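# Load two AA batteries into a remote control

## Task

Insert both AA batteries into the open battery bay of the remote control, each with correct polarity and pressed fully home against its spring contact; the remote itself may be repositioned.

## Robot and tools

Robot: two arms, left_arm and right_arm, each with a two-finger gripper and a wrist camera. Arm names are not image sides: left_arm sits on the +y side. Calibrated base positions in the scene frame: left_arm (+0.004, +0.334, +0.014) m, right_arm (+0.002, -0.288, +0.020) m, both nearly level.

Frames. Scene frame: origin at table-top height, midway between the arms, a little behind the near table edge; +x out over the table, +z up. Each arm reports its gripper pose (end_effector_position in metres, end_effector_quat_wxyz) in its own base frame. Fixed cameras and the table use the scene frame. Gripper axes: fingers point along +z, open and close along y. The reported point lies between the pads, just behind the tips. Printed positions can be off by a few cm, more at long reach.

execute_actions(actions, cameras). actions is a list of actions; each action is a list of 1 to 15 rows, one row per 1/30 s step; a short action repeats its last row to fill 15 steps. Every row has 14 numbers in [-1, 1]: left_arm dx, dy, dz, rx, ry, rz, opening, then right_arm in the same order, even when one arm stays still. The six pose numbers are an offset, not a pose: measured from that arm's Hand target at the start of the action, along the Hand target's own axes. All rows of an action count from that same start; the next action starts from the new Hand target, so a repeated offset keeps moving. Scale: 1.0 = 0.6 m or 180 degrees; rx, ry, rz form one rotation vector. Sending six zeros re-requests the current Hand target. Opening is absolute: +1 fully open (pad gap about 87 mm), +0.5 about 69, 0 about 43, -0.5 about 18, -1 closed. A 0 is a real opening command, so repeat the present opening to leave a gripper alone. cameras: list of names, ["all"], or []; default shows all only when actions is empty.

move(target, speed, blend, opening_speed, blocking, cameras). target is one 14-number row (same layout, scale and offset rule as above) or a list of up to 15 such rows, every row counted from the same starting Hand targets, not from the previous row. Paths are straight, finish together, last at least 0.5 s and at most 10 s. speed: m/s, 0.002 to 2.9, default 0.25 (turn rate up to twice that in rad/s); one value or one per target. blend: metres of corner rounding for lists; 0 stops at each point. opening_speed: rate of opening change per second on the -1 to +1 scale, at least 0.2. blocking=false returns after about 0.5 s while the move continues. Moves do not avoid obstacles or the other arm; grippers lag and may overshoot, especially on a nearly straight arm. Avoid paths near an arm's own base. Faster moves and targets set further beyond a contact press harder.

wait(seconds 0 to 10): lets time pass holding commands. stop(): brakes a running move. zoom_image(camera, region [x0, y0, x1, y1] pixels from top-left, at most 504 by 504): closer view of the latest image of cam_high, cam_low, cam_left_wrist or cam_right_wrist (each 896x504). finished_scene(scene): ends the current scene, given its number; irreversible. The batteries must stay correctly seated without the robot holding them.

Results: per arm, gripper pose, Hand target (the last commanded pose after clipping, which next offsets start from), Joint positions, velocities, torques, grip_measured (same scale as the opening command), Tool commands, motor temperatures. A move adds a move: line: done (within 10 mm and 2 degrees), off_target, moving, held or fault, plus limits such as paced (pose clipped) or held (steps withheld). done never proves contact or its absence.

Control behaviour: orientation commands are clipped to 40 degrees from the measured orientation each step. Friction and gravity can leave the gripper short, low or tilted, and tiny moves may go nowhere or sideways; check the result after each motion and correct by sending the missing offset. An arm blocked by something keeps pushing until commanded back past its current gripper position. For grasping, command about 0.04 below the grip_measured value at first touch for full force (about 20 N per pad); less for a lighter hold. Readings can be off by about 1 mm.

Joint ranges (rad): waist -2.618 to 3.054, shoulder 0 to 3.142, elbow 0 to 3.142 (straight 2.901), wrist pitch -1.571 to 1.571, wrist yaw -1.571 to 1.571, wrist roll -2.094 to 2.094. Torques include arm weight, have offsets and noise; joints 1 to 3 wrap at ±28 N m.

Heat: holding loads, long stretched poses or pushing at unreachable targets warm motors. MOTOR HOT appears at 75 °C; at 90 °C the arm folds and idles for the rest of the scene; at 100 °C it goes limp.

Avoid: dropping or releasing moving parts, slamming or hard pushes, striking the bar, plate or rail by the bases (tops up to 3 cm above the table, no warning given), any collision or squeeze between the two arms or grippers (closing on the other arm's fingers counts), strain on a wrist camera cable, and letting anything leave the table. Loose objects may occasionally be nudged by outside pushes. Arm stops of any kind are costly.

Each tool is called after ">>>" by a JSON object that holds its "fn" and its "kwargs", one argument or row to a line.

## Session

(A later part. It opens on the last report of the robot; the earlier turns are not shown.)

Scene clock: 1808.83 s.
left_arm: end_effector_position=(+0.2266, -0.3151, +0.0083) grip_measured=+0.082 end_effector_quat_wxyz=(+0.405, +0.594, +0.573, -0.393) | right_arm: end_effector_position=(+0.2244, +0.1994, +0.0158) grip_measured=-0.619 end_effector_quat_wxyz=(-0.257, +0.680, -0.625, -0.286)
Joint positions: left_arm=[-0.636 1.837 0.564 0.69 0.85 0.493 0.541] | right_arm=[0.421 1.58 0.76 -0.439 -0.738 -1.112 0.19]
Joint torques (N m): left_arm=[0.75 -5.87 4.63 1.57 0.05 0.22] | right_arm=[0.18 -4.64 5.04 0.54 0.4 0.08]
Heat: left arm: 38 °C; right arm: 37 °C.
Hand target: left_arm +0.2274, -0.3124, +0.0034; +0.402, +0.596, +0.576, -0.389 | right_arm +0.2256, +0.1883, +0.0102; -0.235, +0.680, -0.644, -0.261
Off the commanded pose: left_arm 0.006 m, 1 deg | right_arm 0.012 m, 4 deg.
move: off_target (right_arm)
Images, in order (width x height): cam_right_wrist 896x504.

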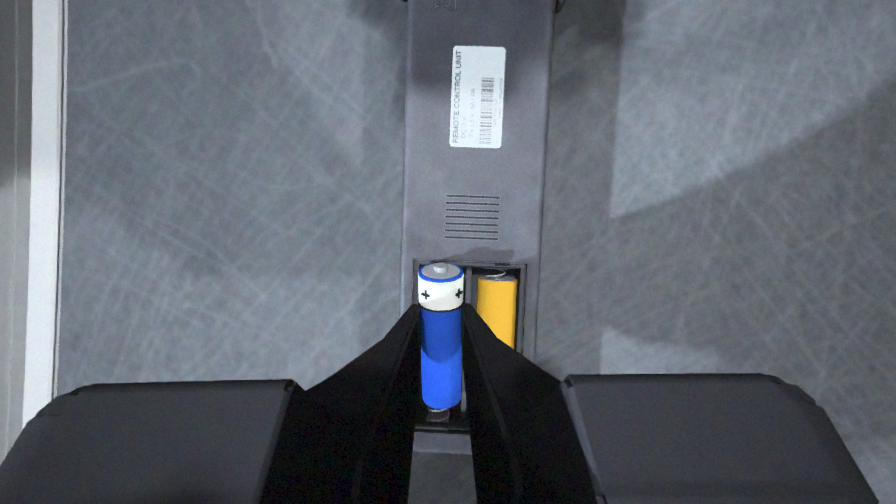

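>>> {"fn": "move", "kwargs": {
  "target": [0,0,0,0,0,0,-0.1,0.0103,0.0,0.0042,0,0.025,0,-0.82],
  "speed": 0.04,
  "cameras": ["cam_right_wrist","cam_left_wrist"]
}}

>>> {"fn": "zoom_image", "kwargs": {
  "camera": "cam_right_wrist",
  "region": [380, 220, 550, 440]
}}

>>> {"fn": "zoom_image", "kwargs": {
  "camera": "cam_left_wrist",
  "region": [360, 0, 510, 70]
}}

Scene clock: 1815.50 s.
left_arm: end_effector_position=(+0.2266, -0.3151, +0.0083) grip_measured=+0.082 end_effector_quat_wxyz=(+0.405, +0.594, +0.573, -0.393) | right_arm: end_effector_position=(+0.2242, +0.2000, +0.0154) grip_measured=-0.619 end_effector_quat_wxyz=(-0.240, +0.689, -0.631, -0.265)
Joint positions: left_arm=[-0.636 1.837 0.564 0.69 0.85 0.493 0.541] | right_arm=[0.457 1.58 0.783 -0.466 -0.673 -1.094 0.19]
Joint torques (N m): left_arm=[0.69 -5.78 4.67 1.58 0.06 0.2] | right_arm=[0.09 -3.36 4.82 0.57 0.59 0.03]
Heat: left arm: 39 °C; right arm: 37 °C.
Hand target: left_arm +0.2274, -0.3124, +0.0034; +0.402, +0.596, +0.576, -0.389 | right_arm +0.2255, +0.1853, +0.0042; -0.210, +0.689, -0.652, -0.235
Off the commanded pose: left_arm 0.006 m, 1 deg | right_arm 0.018 m, 5 deg.
move: off_target (right_arm)
Images, in order (width x height): cam_left_wrist 896x504, cam_right_wrist 896x504.

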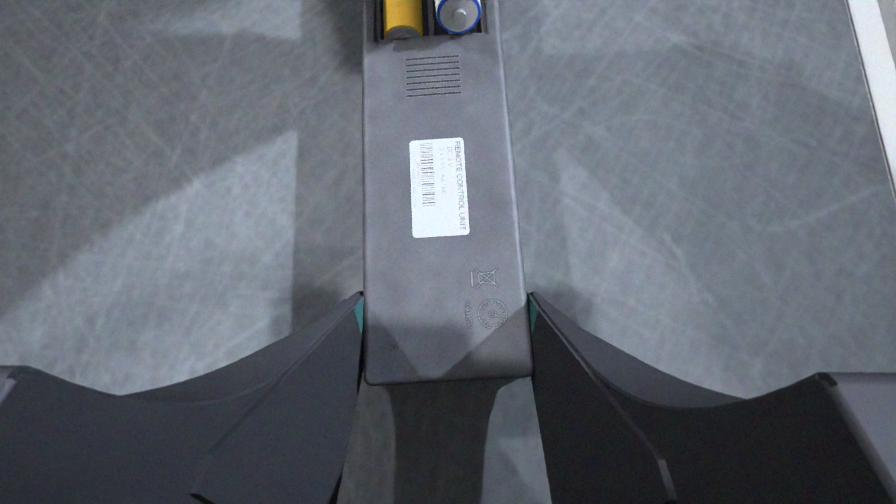

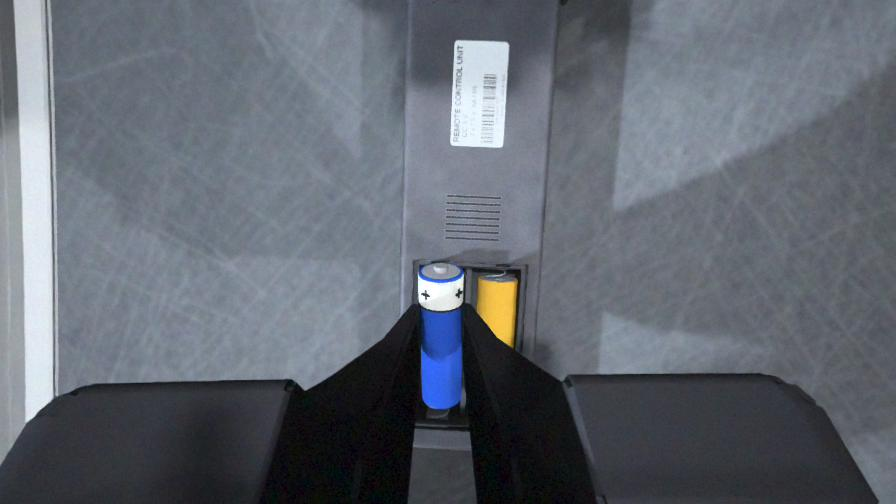

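Scaled by 2.291 from the camera's 896x504 image, which has a finer 1280x720 frame.

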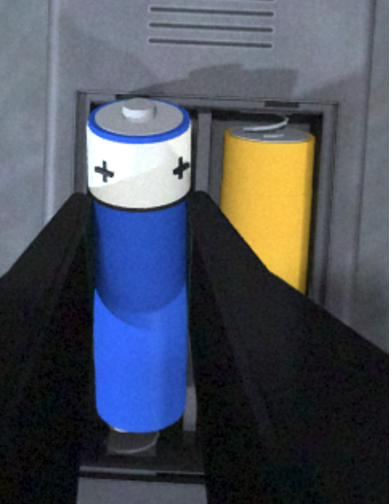

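Scaled by 3.360 from the camera's 896x504 image, which has a finer 1280x720 frame.

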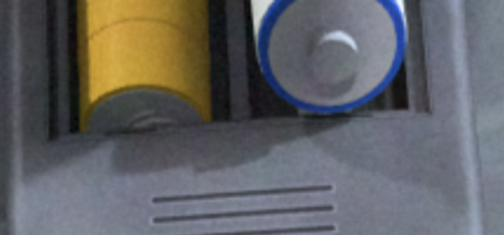

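>>> {"fn": "move", "kwargs": {
  "target": [0,0,0,0,0,0,-0.1,0.0086,0.0,-0.0075,0,0.0,0,-0.82],
  "speed": 0.04,
  "cameras": ["cam_right_wrist","cam_left_wrist"]
}}

>>> {"fn": "zoom_image", "kwargs": {
  "camera": "cam_right_wrist",
  "region": [380, 220, 550, 440]
}}

>>> {"fn": "zoom_image", "kwargs": {
  "camera": "cam_left_wrist",
  "region": [360, 0, 510, 70]
}}

Scene clock: 1829.73 s.
left_arm: end_effector_position=(+0.2266, -0.3151, +0.0083) grip_measured=+0.082 end_effector_quat_wxyz=(+0.405, +0.594, +0.573, -0.393) | right_arm: end_effector_position=(+0.2247, +0.1989, +0.0154) grip_measured=-0.619 end_effector_quat_wxyz=(-0.240, +0.688, -0.631, -0.265)
Joint positions: left_arm=[-0.636 1.837 0.564 0.69 0.85 0.493 0.541] | right_arm=[0.452 1.58 0.784 -0.469 -0.675 -1.098 0.19]
Joint torques (N m): left_arm=[0.73 -5.86 4.64 1.57 0.06 0.2] | right_arm=[-1.65 -3.95 4.53 0.4 0.54 -0.21]
Heat: left arm: 39 °C; right arm: 36 °C.
Hand target: left_arm +0.2274, -0.3124, +0.0034; +0.402, +0.596, +0.576, -0.389 | right_arm +0.2261, +0.1786, +0.0048; -0.210, +0.690, -0.652, -0.235
Off the commanded pose: left_arm 0.006 m, 1 deg | right_arm 0.023 m, 5 deg.
move: off_target (right_arm)
Images, in order (width x height): cam_left_wrist 896x504, cam_right_wrist 896x504.

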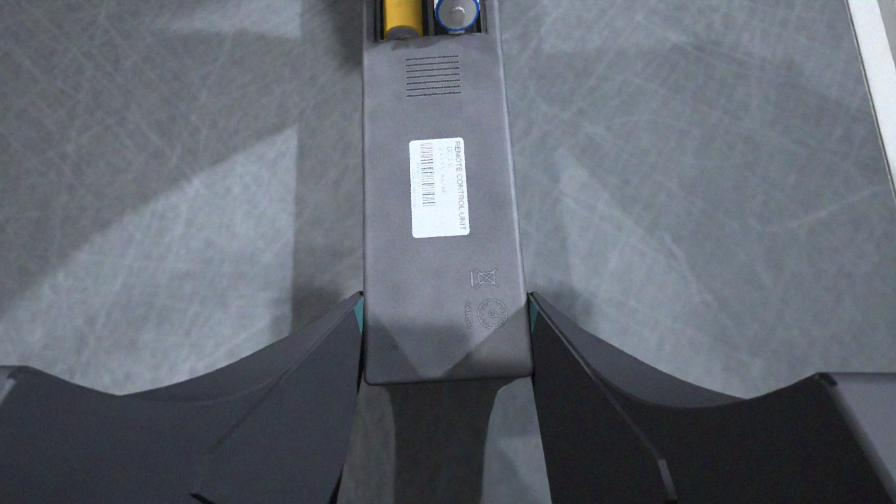

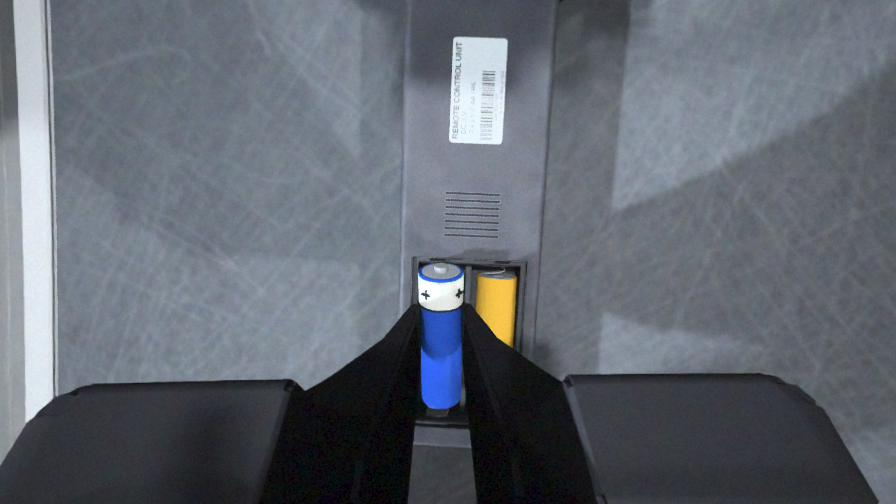

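Scaled by 2.291 from the camera's 896x504 image, which has a finer 1280x720 frame.

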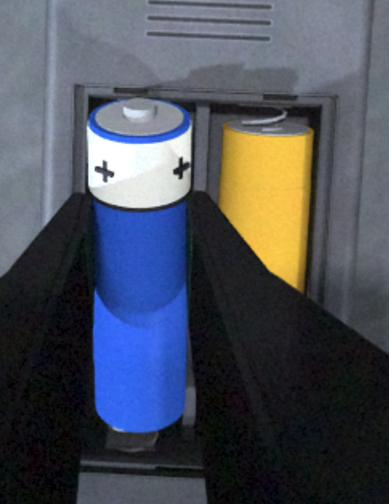

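Scaled by 3.360 from the camera's 896x504 image, which has a finer 1280x720 frame.

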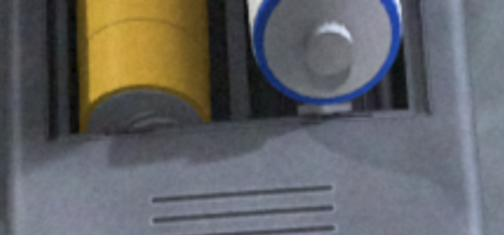

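>>> {"fn": "move", "kwargs": {
  "target": [
    [0,0,0,0,0,0,-0.1,-0.005,-0.005,-0.006,0,0.0,0,-0.82],
    [0,0,0,0,0,0,-0.1,0.0,-0.006,0.002,0,0.01,0,-0.82]
  ],
  "speed": 0.04,
  "cameras": ["cam_right_wrist","cam_left_wrist"]
}}

>>> {"fn": "zoom_image", "kwargs": {
  "camera": "cam_right_wrist",
  "region": [380, 220, 550, 440]
}}

>>> {"fn": "zoom_image", "kwargs": {
  "camera": "cam_left_wrist",
  "region": [360, 0, 510, 70]
}}

Scene clock: 1839.27 s.
left_arm: end_effector_position=(+0.2275, -0.3157, +0.0095) grip_measured=+0.082 end_effector_quat_wxyz=(+0.408, +0.594, +0.571, -0.392) | right_arm: end_effector_position=(+0.2260, +0.1969, +0.0156) grip_measured=-0.619 end_effector_quat_wxyz=(-0.233, +0.692, -0.632, -0.259)
Joint positions: left_arm=[-0.636 1.837 0.564 0.698 0.849 0.493 0.541] | right_arm=[0.453 1.586 0.801 -0.495 -0.659 -1.109 0.19]
Joint torques (N m): left_arm=[0.73 -5.87 4.62 1.5 0.05 0.21] | right_arm=[-0.36 -3.08 5.19 0.5 0.72 -0.01]
Heat: left arm: 39 °C; right arm: 35 °C.
Hand target: left_arm +0.2274, -0.3124, +0.0035; +0.402, +0.596, +0.576, -0.389 | right_arm +0.2295, +0.1795, +0.0037; -0.199, +0.693, -0.655, -0.224
Off the commanded pose: left_arm 0.007 m, 1 deg | right_arm 0.021 m, 6 deg.
move: off_target (right_arm)
Images, in order (width x height): cam_left_wrist 896x504, cam_right_wrist 896x504.

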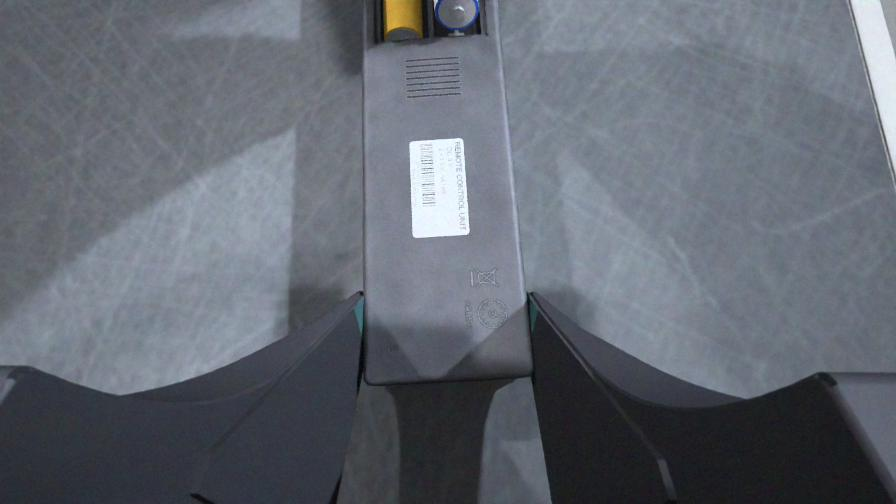

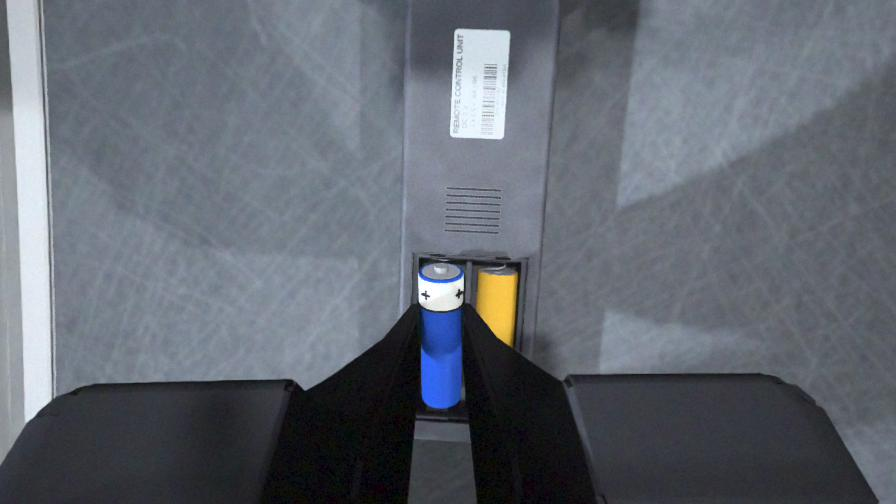

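Scaled by 2.291 from the camera's 896x504 image, which has a finer 1280x720 frame.

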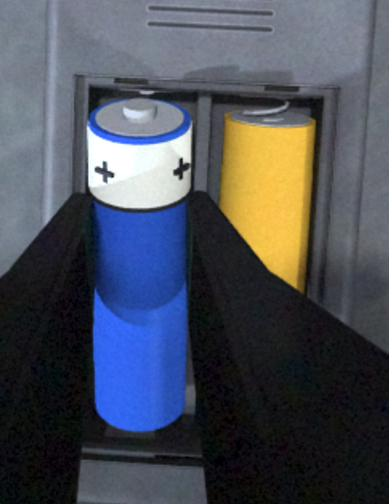

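Scaled by 3.360 from the camera's 896x504 image, which has a finer 1280x720 frame.

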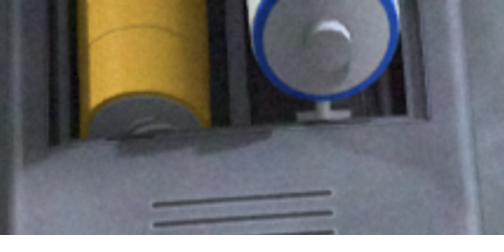

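>>> {"fn": "move", "kwargs": {
  "target": [
    [0,0,0,0,0,0,-0.1,-0.002,-0.006,0.004,0,0.0,0,-0.82],
    [0,0,0,0,0,0,-0.1,0.004,-0.008,0.012,0,0.025,0,-0.82]
  ],
  "speed": 0.04,
  "cameras": ["cam_right_wrist","cam_left_wrist"]
}}

>>> {"fn": "zoom_image", "kwargs": {
  "camera": "cam_right_wrist",
  "region": [380, 210, 550, 430]
}}

>>> {"fn": "zoom_image", "kwargs": {
  "camera": "cam_left_wrist",
  "region": [360, 0, 510, 70]
}}

Scene clock: 1848.50 s.
left_arm: end_effector_position=(+0.2284, -0.3153, +0.0088) grip_measured=+0.082 end_effector_quat_wxyz=(+0.408, +0.594, +0.573, -0.390) | right_arm: end_effector_position=(+0.2280, +0.1991, +0.0146) grip_measured=-0.619 end_effector_quat_wxyz=(-0.204, +0.697, -0.644, -0.240)
Joint positions: left_arm=[-0.636 1.837 0.564 0.697 0.843 0.493 0.541] | right_arm=[0.494 1.617 0.856 -0.543 -0.59 -1.076 0.19]
Joint torques (N m): left_arm=[0.76 -5.82 4.62 1.52 0.12 0.21] | right_arm=[0.13 -2.06 4.23 0.84 0.89 -0.06]
Heat: left arm: 38 °C; right arm: 35 °C.
Hand target: left_arm +0.2274, -0.3124, +0.0034; +0.402, +0.596, +0.576, -0.389 | right_arm +0.2341, +0.1819, -0.0036; -0.174, +0.701, -0.663, -0.196
Off the commanded pose: left_arm 0.006 m, 1 deg | right_arm 0.026 m, 6 deg.
move: off_target (right_arm)
Images, in order (width x height): cam_left_wrist 896x504, cam_right_wrist 896x504.

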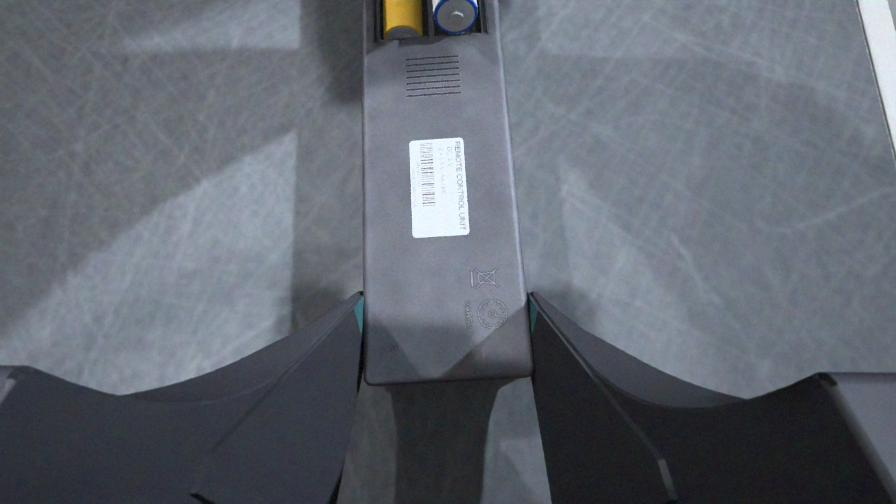

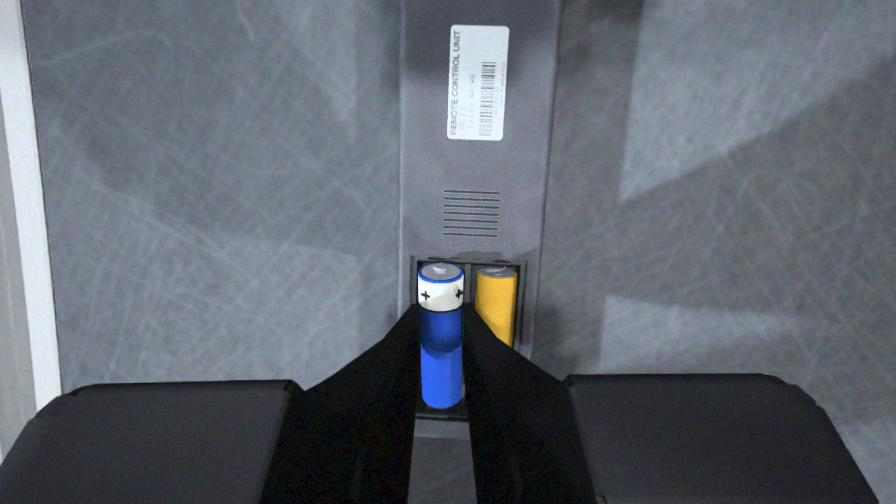

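Scaled by 2.291 from the camera's 896x504 image, which has a finer 1280x720 frame.

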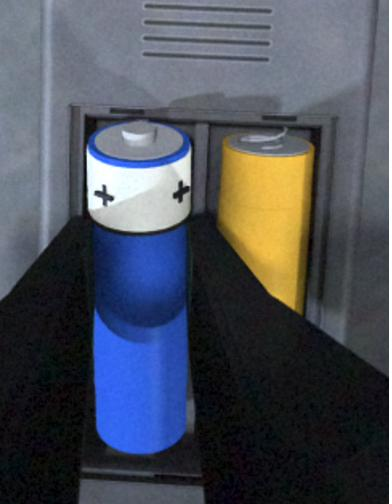

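Scaled by 3.360 from the camera's 896x504 image, which has a finer 1280x720 frame.

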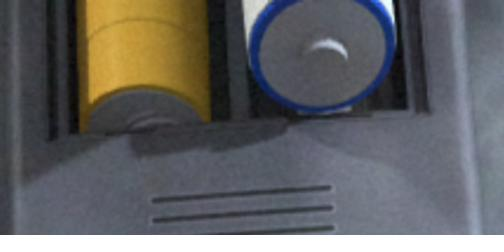

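>>> {"fn": "move", "kwargs": {
  "target": [
    [0,0,0,0,0,0,-0.1,0.007,-0.003,0.008,0,0.03,0,-0.82]
  ],
  "speed": 0.04,
  "cameras": ["cam_right_wrist","cam_left_wrist"]
}}

>>> {"fn": "zoom_image", "kwargs": {
  "camera": "cam_right_wrist",
  "region": [380, 210, 550, 430]
}}

>>> {"fn": "zoom_image", "kwargs": {
  "camera": "cam_left_wrist",
  "region": [360, 0, 510, 70]
}}

Scene clock: 1859.27 s.
left_arm: end_effector_position=(+0.2284, -0.3153, +0.0088) grip_measured=+0.082 end_effector_quat_wxyz=(+0.408, +0.594, +0.573, -0.390) | right_arm: end_effector_position=(+0.2281, +0.2000, +0.0137) grip_measured=-0.619 end_effector_quat_wxyz=(-0.174, +0.704, -0.654, -0.214)
Joint positions: left_arm=[-0.636 1.837 0.564 0.697 0.843 0.493 0.541] | right_arm=[0.54 1.644 0.906 -0.594 -0.509 -1.041 0.191]
Joint torques (N m): left_arm=[0.75 -5.89 4.64 1.51 0.12 0.21] | right_arm=[0.2 -1.28 3.38 1.02 1.03 -0.12]
Heat: left arm: 39 °C; right arm: 35 °C.
Hand target: left_arm +0.2274, -0.3124, +0.0034; +0.402, +0.596, +0.576, -0.389 | right_arm +0.2359, +0.1809, -0.0099; -0.142, +0.710, -0.670, -0.163
Off the commanded pose: left_arm 0.006 m, 1 deg | right_arm 0.031 m, 7 deg.
move: off_target (right_arm)
Images, in order (width x height): cam_left_wrist 896x504, cam_right_wrist 896x504.

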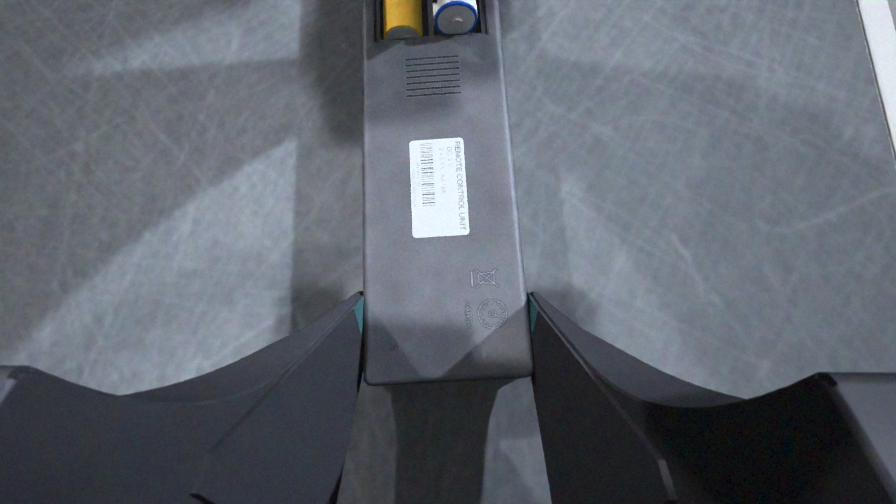

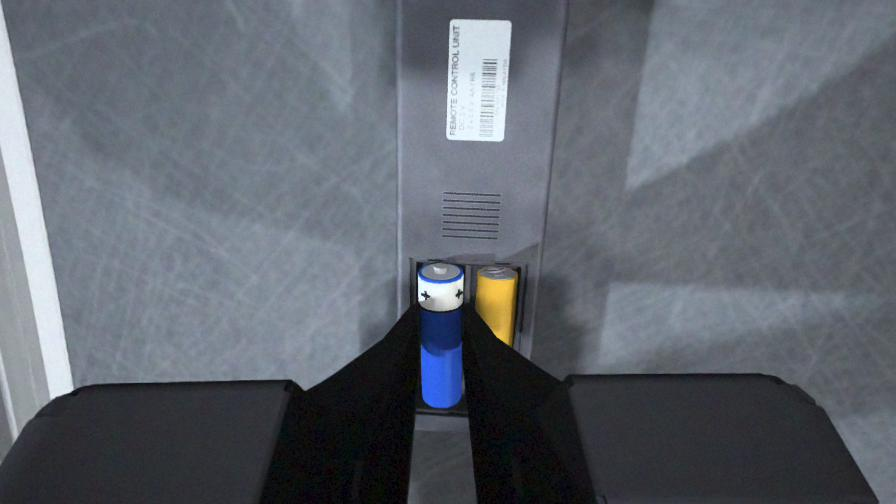

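Scaled by 2.291 from the camera's 896x504 image, which has a finer 1280x720 frame.

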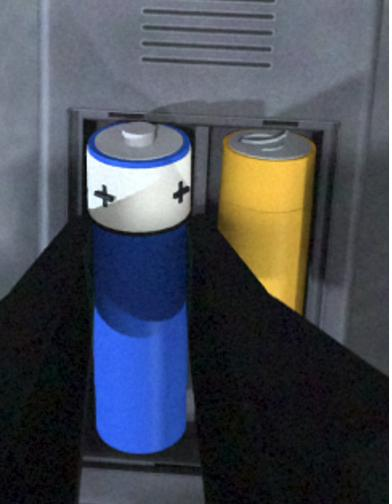

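Scaled by 3.360 from the camera's 896x504 image, which has a finer 1280x720 frame.

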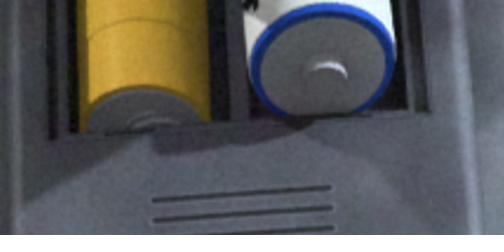

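>>> {"fn": "move", "kwargs": {
  "target": [
    [0,0,0,0,0,0,-0.1,0.0100,-0.001,0.0025,0,0.0,0,-0.82],
    [0,0,0,0,0,0,-0.1,0.0100,-0.006,0.0025,0,0.0,0,-0.82]
  ],
  "speed": 0.04,
  "cameras": ["cam_right_wrist","cam_left_wrist"]
}}

>>> {"fn": "zoom_image", "kwargs": {
  "camera": "cam_right_wrist",
  "region": [380, 210, 550, 430]
}}

>>> {"fn": "zoom_image", "kwargs": {
  "camera": "cam_left_wrist",
  "region": [360, 0, 510, 70]
}}

Scene clock: 1867.87 s.
left_arm: end_effector_position=(+0.2284, -0.3153, +0.0088) grip_measured=+0.082 end_effector_quat_wxyz=(+0.408, +0.594, +0.573, -0.390) | right_arm: end_effector_position=(+0.2284, +0.1997, +0.0135) grip_measured=-0.618 end_effector_quat_wxyz=(-0.172, +0.702, -0.656, -0.218)
Joint positions: left_arm=[-0.636 1.837 0.564 0.697 0.843 0.493 0.541] | right_arm=[0.534 1.65 0.911 -0.599 -0.517 -1.041 0.191]
Joint torques (N m): left_arm=[0.72 -5.81 4.64 1.53 0.14 0.19] | right_arm=[-1.2 -0.85 2.92 1.09 1.1 -0.37]
Heat: left arm: 39 °C; right arm: 34 °C.
Hand target: left_arm +0.2274, -0.3124, +0.0034; +0.402, +0.596, +0.576, -0.389 | right_arm +0.2397, +0.1763, -0.0139; -0.142, +0.710, -0.670, -0.163
Off the commanded pose: left_arm 0.006 m, 1 deg | right_arm 0.038 m, 7 deg.
move: off_target (right_arm)
Images, in order (width x height): cam_left_wrist 896x504, cam_right_wrist 896x504.

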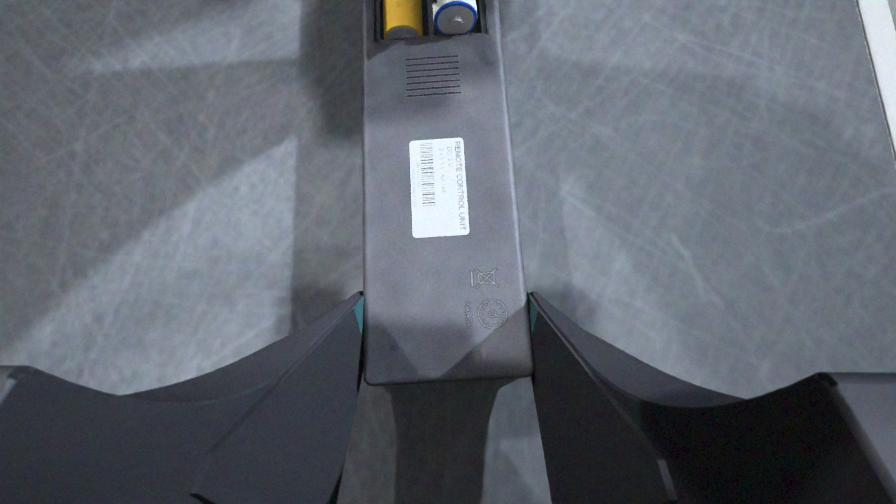

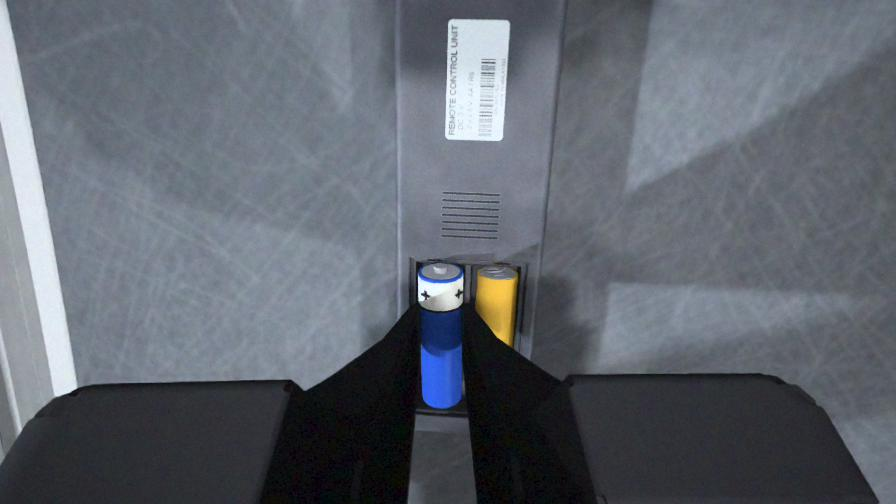

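Scaled by 2.291 from the camera's 896x504 image, which has a finer 1280x720 frame.

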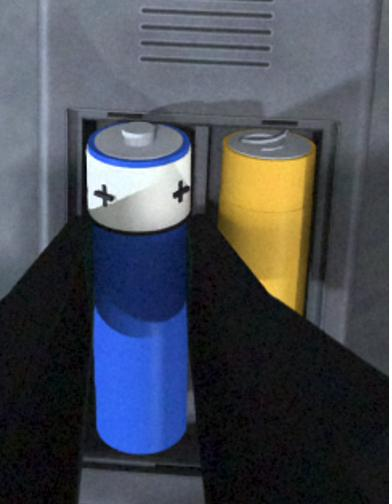

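Scaled by 3.360 from the camera's 896x504 image, which has a finer 1280x720 frame.

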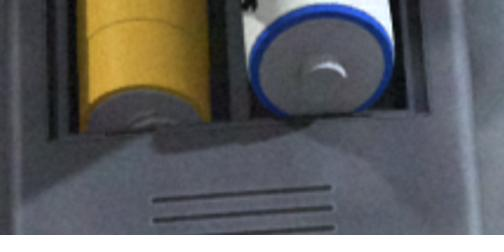

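>>> {"fn": "move", "kwargs": {
  "target": [
    [0,0,0,0,0,0,-0.1,-0.0443,0.0183,-0.0162,0,0,0,-0.82],
    [0,0,0,0,0,0,-0.1,-0.1006,0.0183,-0.137,0,0,0,-0.82]
  ],
  "speed": [0.05,0.08],
  "cameras": ["cam_right_wrist","cam_left_wrist"]
}}

Scene clock: 1944.37 s.
left_arm: end_effector_position=(+0.2282, -0.3153, +0.0087) grip_measured=+0.082 end_effector_quat_wxyz=(+0.408, +0.594, +0.573, -0.390) | right_arm: end_effector_position=(+0.2249, +0.1929, +0.0722) grip_measured=-0.618 end_effector_quat_wxyz=(-0.123, +0.709, -0.673, -0.170)
Joint positions: left_arm=[-0.636 1.837 0.564 0.696 0.844 0.493 0.541] | right_arm=[0.595 1.595 1.134 -0.931 -0.385 -0.993 0.191]
Joint torques (N m): left_arm=[0.83 -5.85 4.62 1.54 0.13 0.21] | right_arm=[0.51 -7.94 6.6 0.61 -0.18 0.06]
Heat: left arm: 39 °C; right arm: 33 °C.
Hand target: left_arm +0.2274, -0.3124, +0.0035; +0.402, +0.596, +0.576, -0.389 | right_arm +0.2292, +0.1957, +0.0864; -0.142, +0.710, -0.670, -0.163
Off the commanded pose: left_arm 0.006 m, 1 deg | right_arm 0.015 m, 2 deg.
move: off_target (right_arm)
Images, in order (width x height): cam_left_wrist 896x504, cam_right_wrist 896x504.

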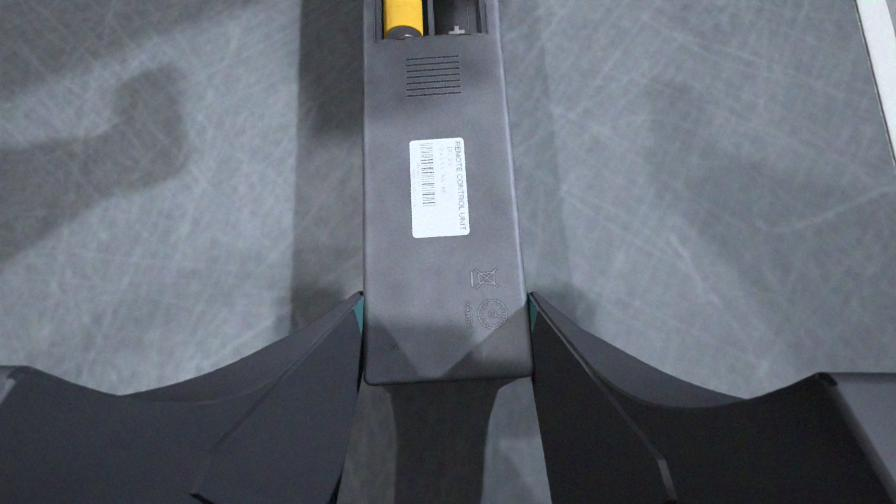

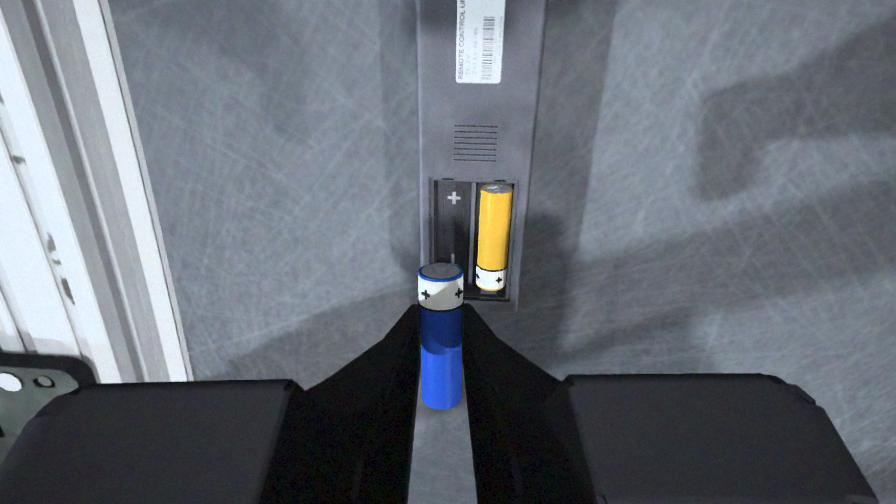

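>>> {"fn": "move", "kwargs": {
  "target": [
    [0,0,0,0,0,0,0.3,0,0,0,0,0,0,-0.82],
    [0.0187,0,-0.0464,0,0,0,0.3,0,0,0,0,0,0,-0.82],
    [-0.1045,0,-0.186,0,0,0,0.3,0,0,0,0,0,0,-0.82]
  ],
  "speed": 0.12,
  "opening_speed": 0.5,
  "cameras": ["cam_left_wrist","cam_high"]
}}

Scene clock: 1954.37 s.
left_arm: end_effector_position=(+0.2195, -0.2319, +0.0940) grip_measured=+0.300 end_effector_quat_wxyz=(+0.391, +0.592, +0.585, -0.393) | right_arm: end_effector_position=(+0.2249, +0.1928, +0.0722) grip_measured=-0.618 end_effector_quat_wxyz=(-0.123, +0.709, -0.673, -0.170)
Joint positions: left_arm=[-0.371 1.359 0.644 -0.15 1.041 0.794 0.65] | right_arm=[0.595 1.595 1.134 -0.931 -0.385 -0.993 0.191]
Joint torques (N m): left_arm=[0.92 -4.75 8.54 1.16 0.31 0.25] | right_arm=[0.53 -7.94 6.6 0.61 -0.17 0.06]
Heat: left arm: 38 °C; right arm: 34 °C.
Hand target: left_arm +0.2254, -0.2324, +0.1034; +0.402, +0.596, +0.576, -0.389 | right_arm +0.2292, +0.1957, +0.0864; -0.142, +0.710, -0.670, -0.163
Off the commanded pose: left_arm 0.011 m, 2 deg | right_arm 0.015 m, 2 deg.
move: off_target (left_arm, right_arm)
Images, in order (width x height): cam_high 896x504, cam_left_wrist 896x504.

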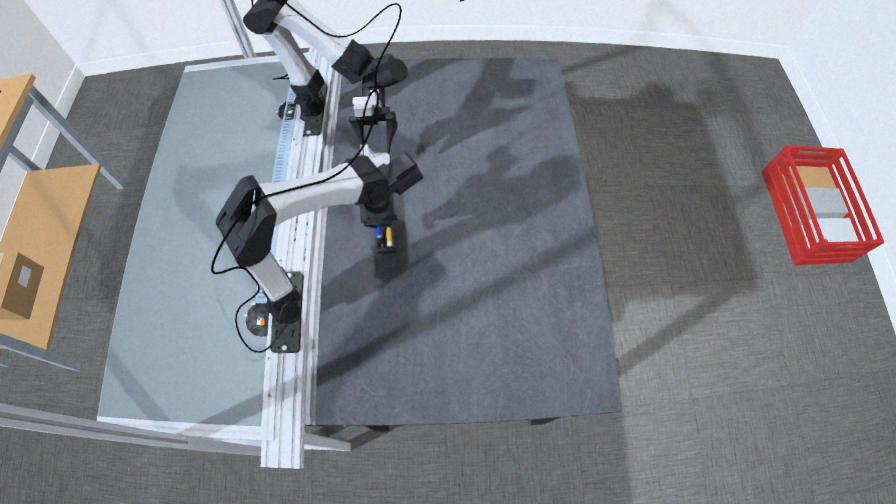

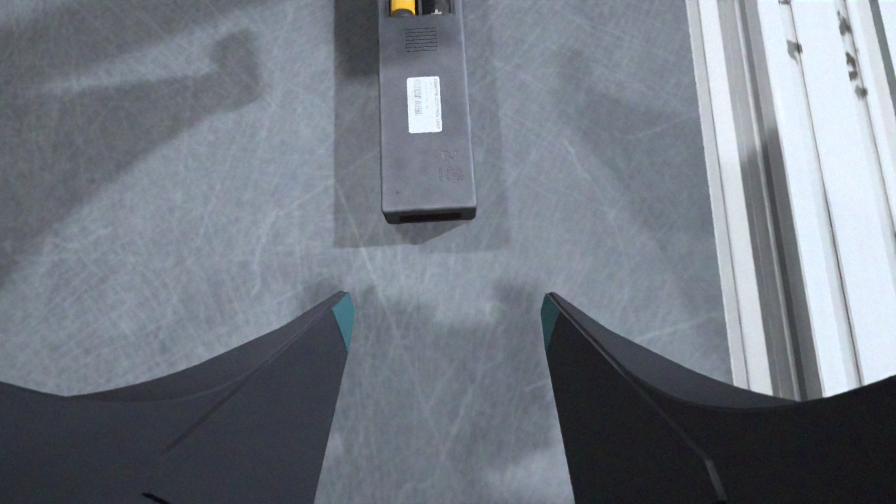

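>>> {"fn": "move", "kwargs": {
  "target": [
    [0,0,0,0,0,0,0.3,-0.0425,-0.1745,0.0677,0.0117,-0.028,0.0252,-0.82],
    [0,0,0,0,0,0,0.3,-0.008,-0.1745,0.142,0.0117,-0.028,0.0252,-0.8],
    [0,0,0,0,0,0,0.3,0.0015,-0.1745,0.162,0.0117,-0.028,0.0252,-0.74],
    [0,0,0,0,0,0,0.3,0.0015,-0.1745,0.162,0.0117,-0.028,0.0252,-0.4]
  ],
  "speed": [0.18,0.1,0.04,0.04],
  "opening_speed": 0.4,
  "cameras": ["cam_right_wrist","cam_left_wrist"]
}}

Scene clock: 1973.30 s.
left_arm: end_effector_position=(+0.2193, -0.2318, +0.0939) grip_measured=+0.300 end_effector_quat_wxyz=(+0.391, +0.592, +0.585, -0.393) | right_arm: end_effector_position=(+0.3315, +0.2409, +0.0028) grip_measured=-0.400 end_effector_quat_wxyz=(-0.182, +0.676, -0.691, -0.180)
Joint positions: left_arm=[-0.371 1.359 0.644 -0.152 1.041 0.795 0.65] | right_arm=[0.522 2.008 1.336 -0.614 -0.439 -0.964 0.3]
Joint torques (N m): left_arm=[1.01 -4.78 8.61 1.18 0.31 0.23] | right_arm=[0.17 -6.79 4.4 1.05 -0.4 0.11]
Heat: left arm: 37 °C; right arm: 37 °C.
Hand target: left_arm +0.2254, -0.2324, +0.1034; +0.402, +0.596, +0.576, -0.389 | right_arm +0.3297, +0.2422, -0.0039; -0.178, +0.672, -0.694, -0.187
Off the commanded pose: left_arm 0.011 m, 2 deg | right_arm 0.007 m, 1 deg.
move: off_target (left_arm)
Images, in order (width x height): cam_left_wrist 896x504, cam_right_wrist 896x504.

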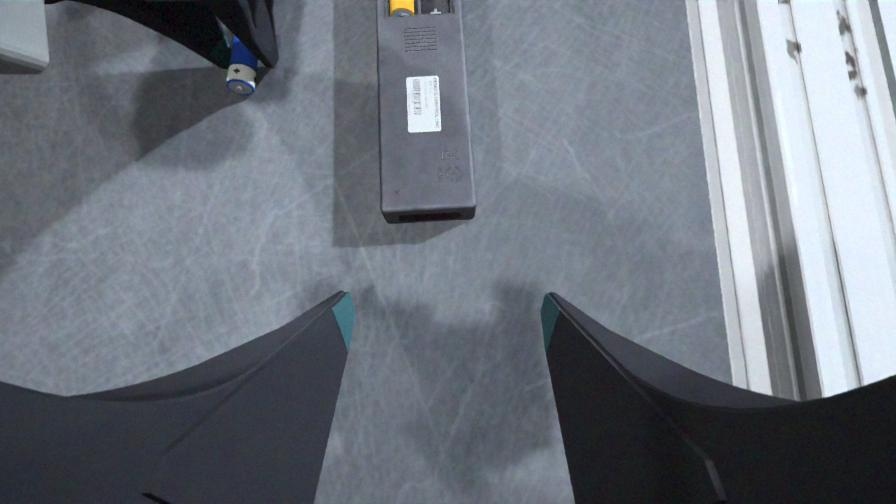

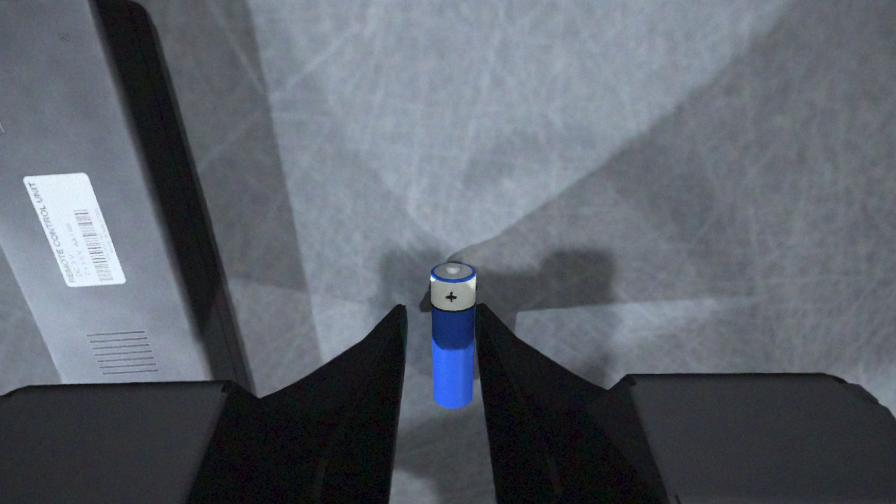

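>>> {"fn": "move", "kwargs": {
  "target": [
    [0,0,0,0,0,0,0.3,-0.05,0,-0.0866,0,0,0,-0.35],
    [0,0,0,0,0,0,0.3,0.1519,0.1645,-0.2109,-0.0152,-0.2222,-0.0127,0.4]
  ],
  "speed": [0.12,0.2],
  "cameras": ["cam_right_wrist","cam_left_wrist"]
}}

Scene clock: 2002.73 s.
left_arm: end_effector_position=(+0.2193, -0.2318, +0.0939) grip_measured=+0.300 end_effector_quat_wxyz=(+0.391, +0.592, +0.585, -0.393) | right_arm: end_effector_position=(+0.2251, +0.1023, +0.0599) grip_measured=+0.400 end_effector_quat_wxyz=(-0.384, +0.585, -0.589, -0.406)
Joint positions: left_arm=[-0.371 1.359 0.644 -0.152 1.041 0.795 0.65] | right_arm=[-0.192 1.73 0.881 -1.207 -1.132 -2.068 0.7]
Joint torques (N m): left_arm=[0.96 -4.75 8.61 1.18 0.32 0.23] | right_arm=[0.23 -3.66 4.74 -0.72 -0.62 -0.13]
Motor temperatures (°C): left_arm=[24 36 37 36 23 23 23] | right_arm=[25 38 34 27 26 25 25]
Heat: left arm: 37 °C; right arm: 38 °C.
Hand target: left_arm +0.2254, -0.2324, +0.1034; +0.402, +0.596, +0.576, -0.389 | right_arm +0.2287, +0.1025, +0.0623; -0.392, +0.585, -0.573, -0.419
Off the commanded pose: left_arm 0.011 m, 2 deg | right_arm 0.004 m, 2 deg.
joint sent to its limit (right arm) — joint 6 (wrist roll), lower limit. The joint targets still meet the commanded pose.
move: off_target (left_arm); target 2's new opening was sent with right_arm's hand 0.004 m and 3 deg from that target
Images, in order (width x height): cam_left_wrist 896x504, cam_right_wrist 896x504.

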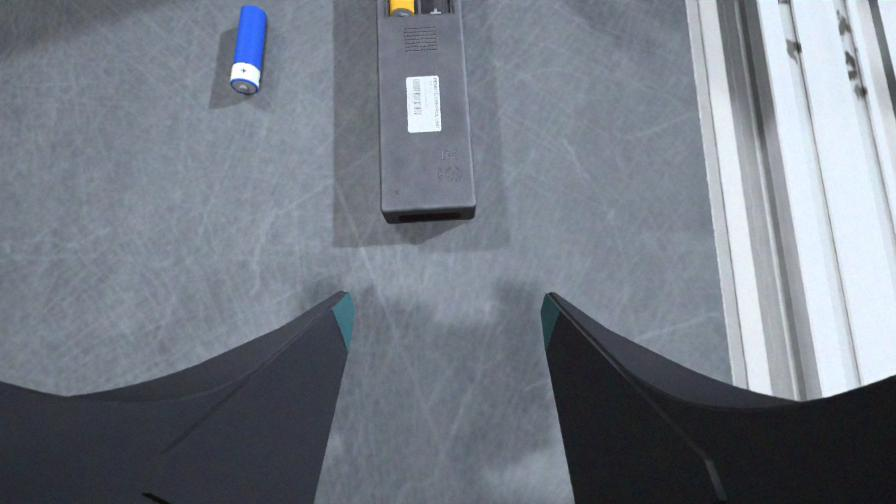

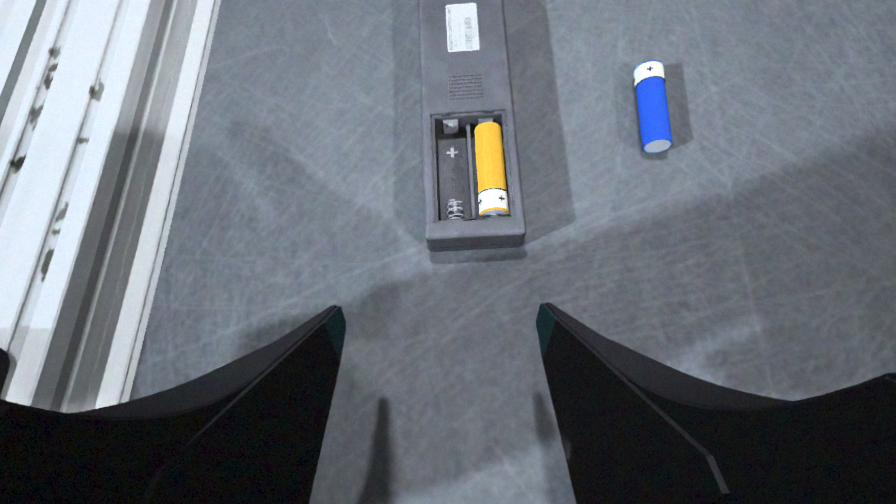

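>>> {"fn": "zoom_image", "kwargs": {
  "camera": "cam_right_wrist",
  "region": [410, 90, 540, 260]
}}

Scaled by 2.965 from the camera's 896x504 image, which has a finer 1280x720 frame.

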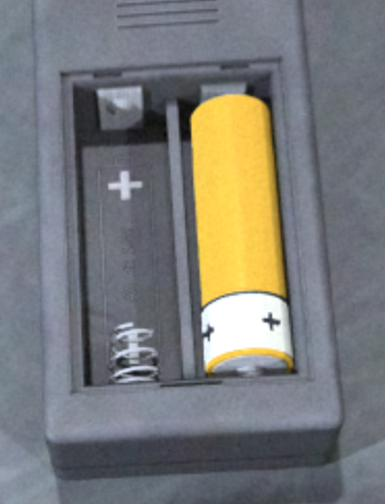

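>>> {"fn": "move", "kwargs": {
  "target": [
    [0,0,0,0,0,0,0.3,0.0855,-0.0198,0.0347,0,0,0,0.4],
    [0,0,0,0,0,0,0.3,0.0616,-0.0198,0.1005,0,0,0,0.4]
  ],
  "speed": [0.12,0.06],
  "cameras": ["cam_right_wrist","cam_low"]
}}

Scene clock: 2038.77 s.
left_arm: end_effector_position=(+0.2193, -0.2318, +0.0939) grip_measured=+0.300 end_effector_quat_wxyz=(+0.391, +0.592, +0.585, -0.393) | right_arm: end_effector_position=(+0.2356, +0.1449, +0.0000) grip_measured=+0.400 end_effector_quat_wxyz=(-0.383, +0.580, -0.580, -0.425)
Joint positions: left_arm=[-0.371 1.359 0.644 -0.152 1.041 0.795 0.65] | right_arm=[-0.021 1.872 0.758 -0.654 -1.211 -1.73 0.7]
Joint torques (N m): left_arm=[0.99 -4.75 8.55 1.17 0.32 0.22] | right_arm=[0.84 -8.14 2.54 0.1 -0.65 0.1]
Heat: left arm: 39 °C; right arm: 36 °C.
Hand target: left_arm +0.2254, -0.2324, +0.1034; +0.402, +0.596, +0.576, -0.389 | right_arm +0.2379, +0.1470, +0.0068; -0.392, +0.585, -0.573, -0.418
Off the commanded pose: left_arm 0.011 m, 2 deg | right_arm 0.007 m, 2 deg.
move: off_target (left_arm)
Images, in order (width x height): cam_low 896x504, cam_right_wrist 896x504.

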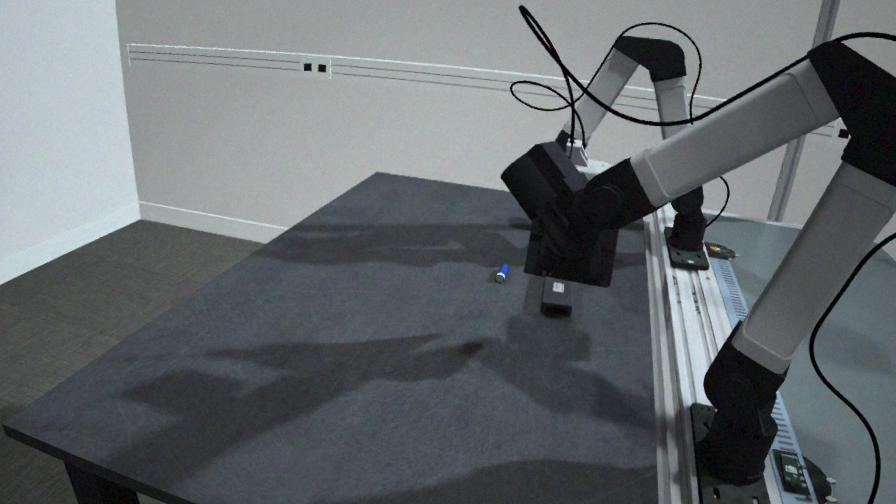

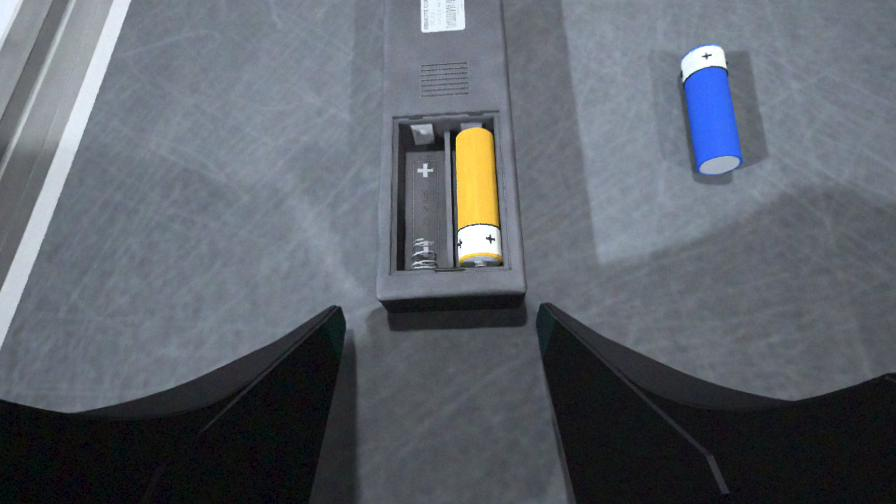

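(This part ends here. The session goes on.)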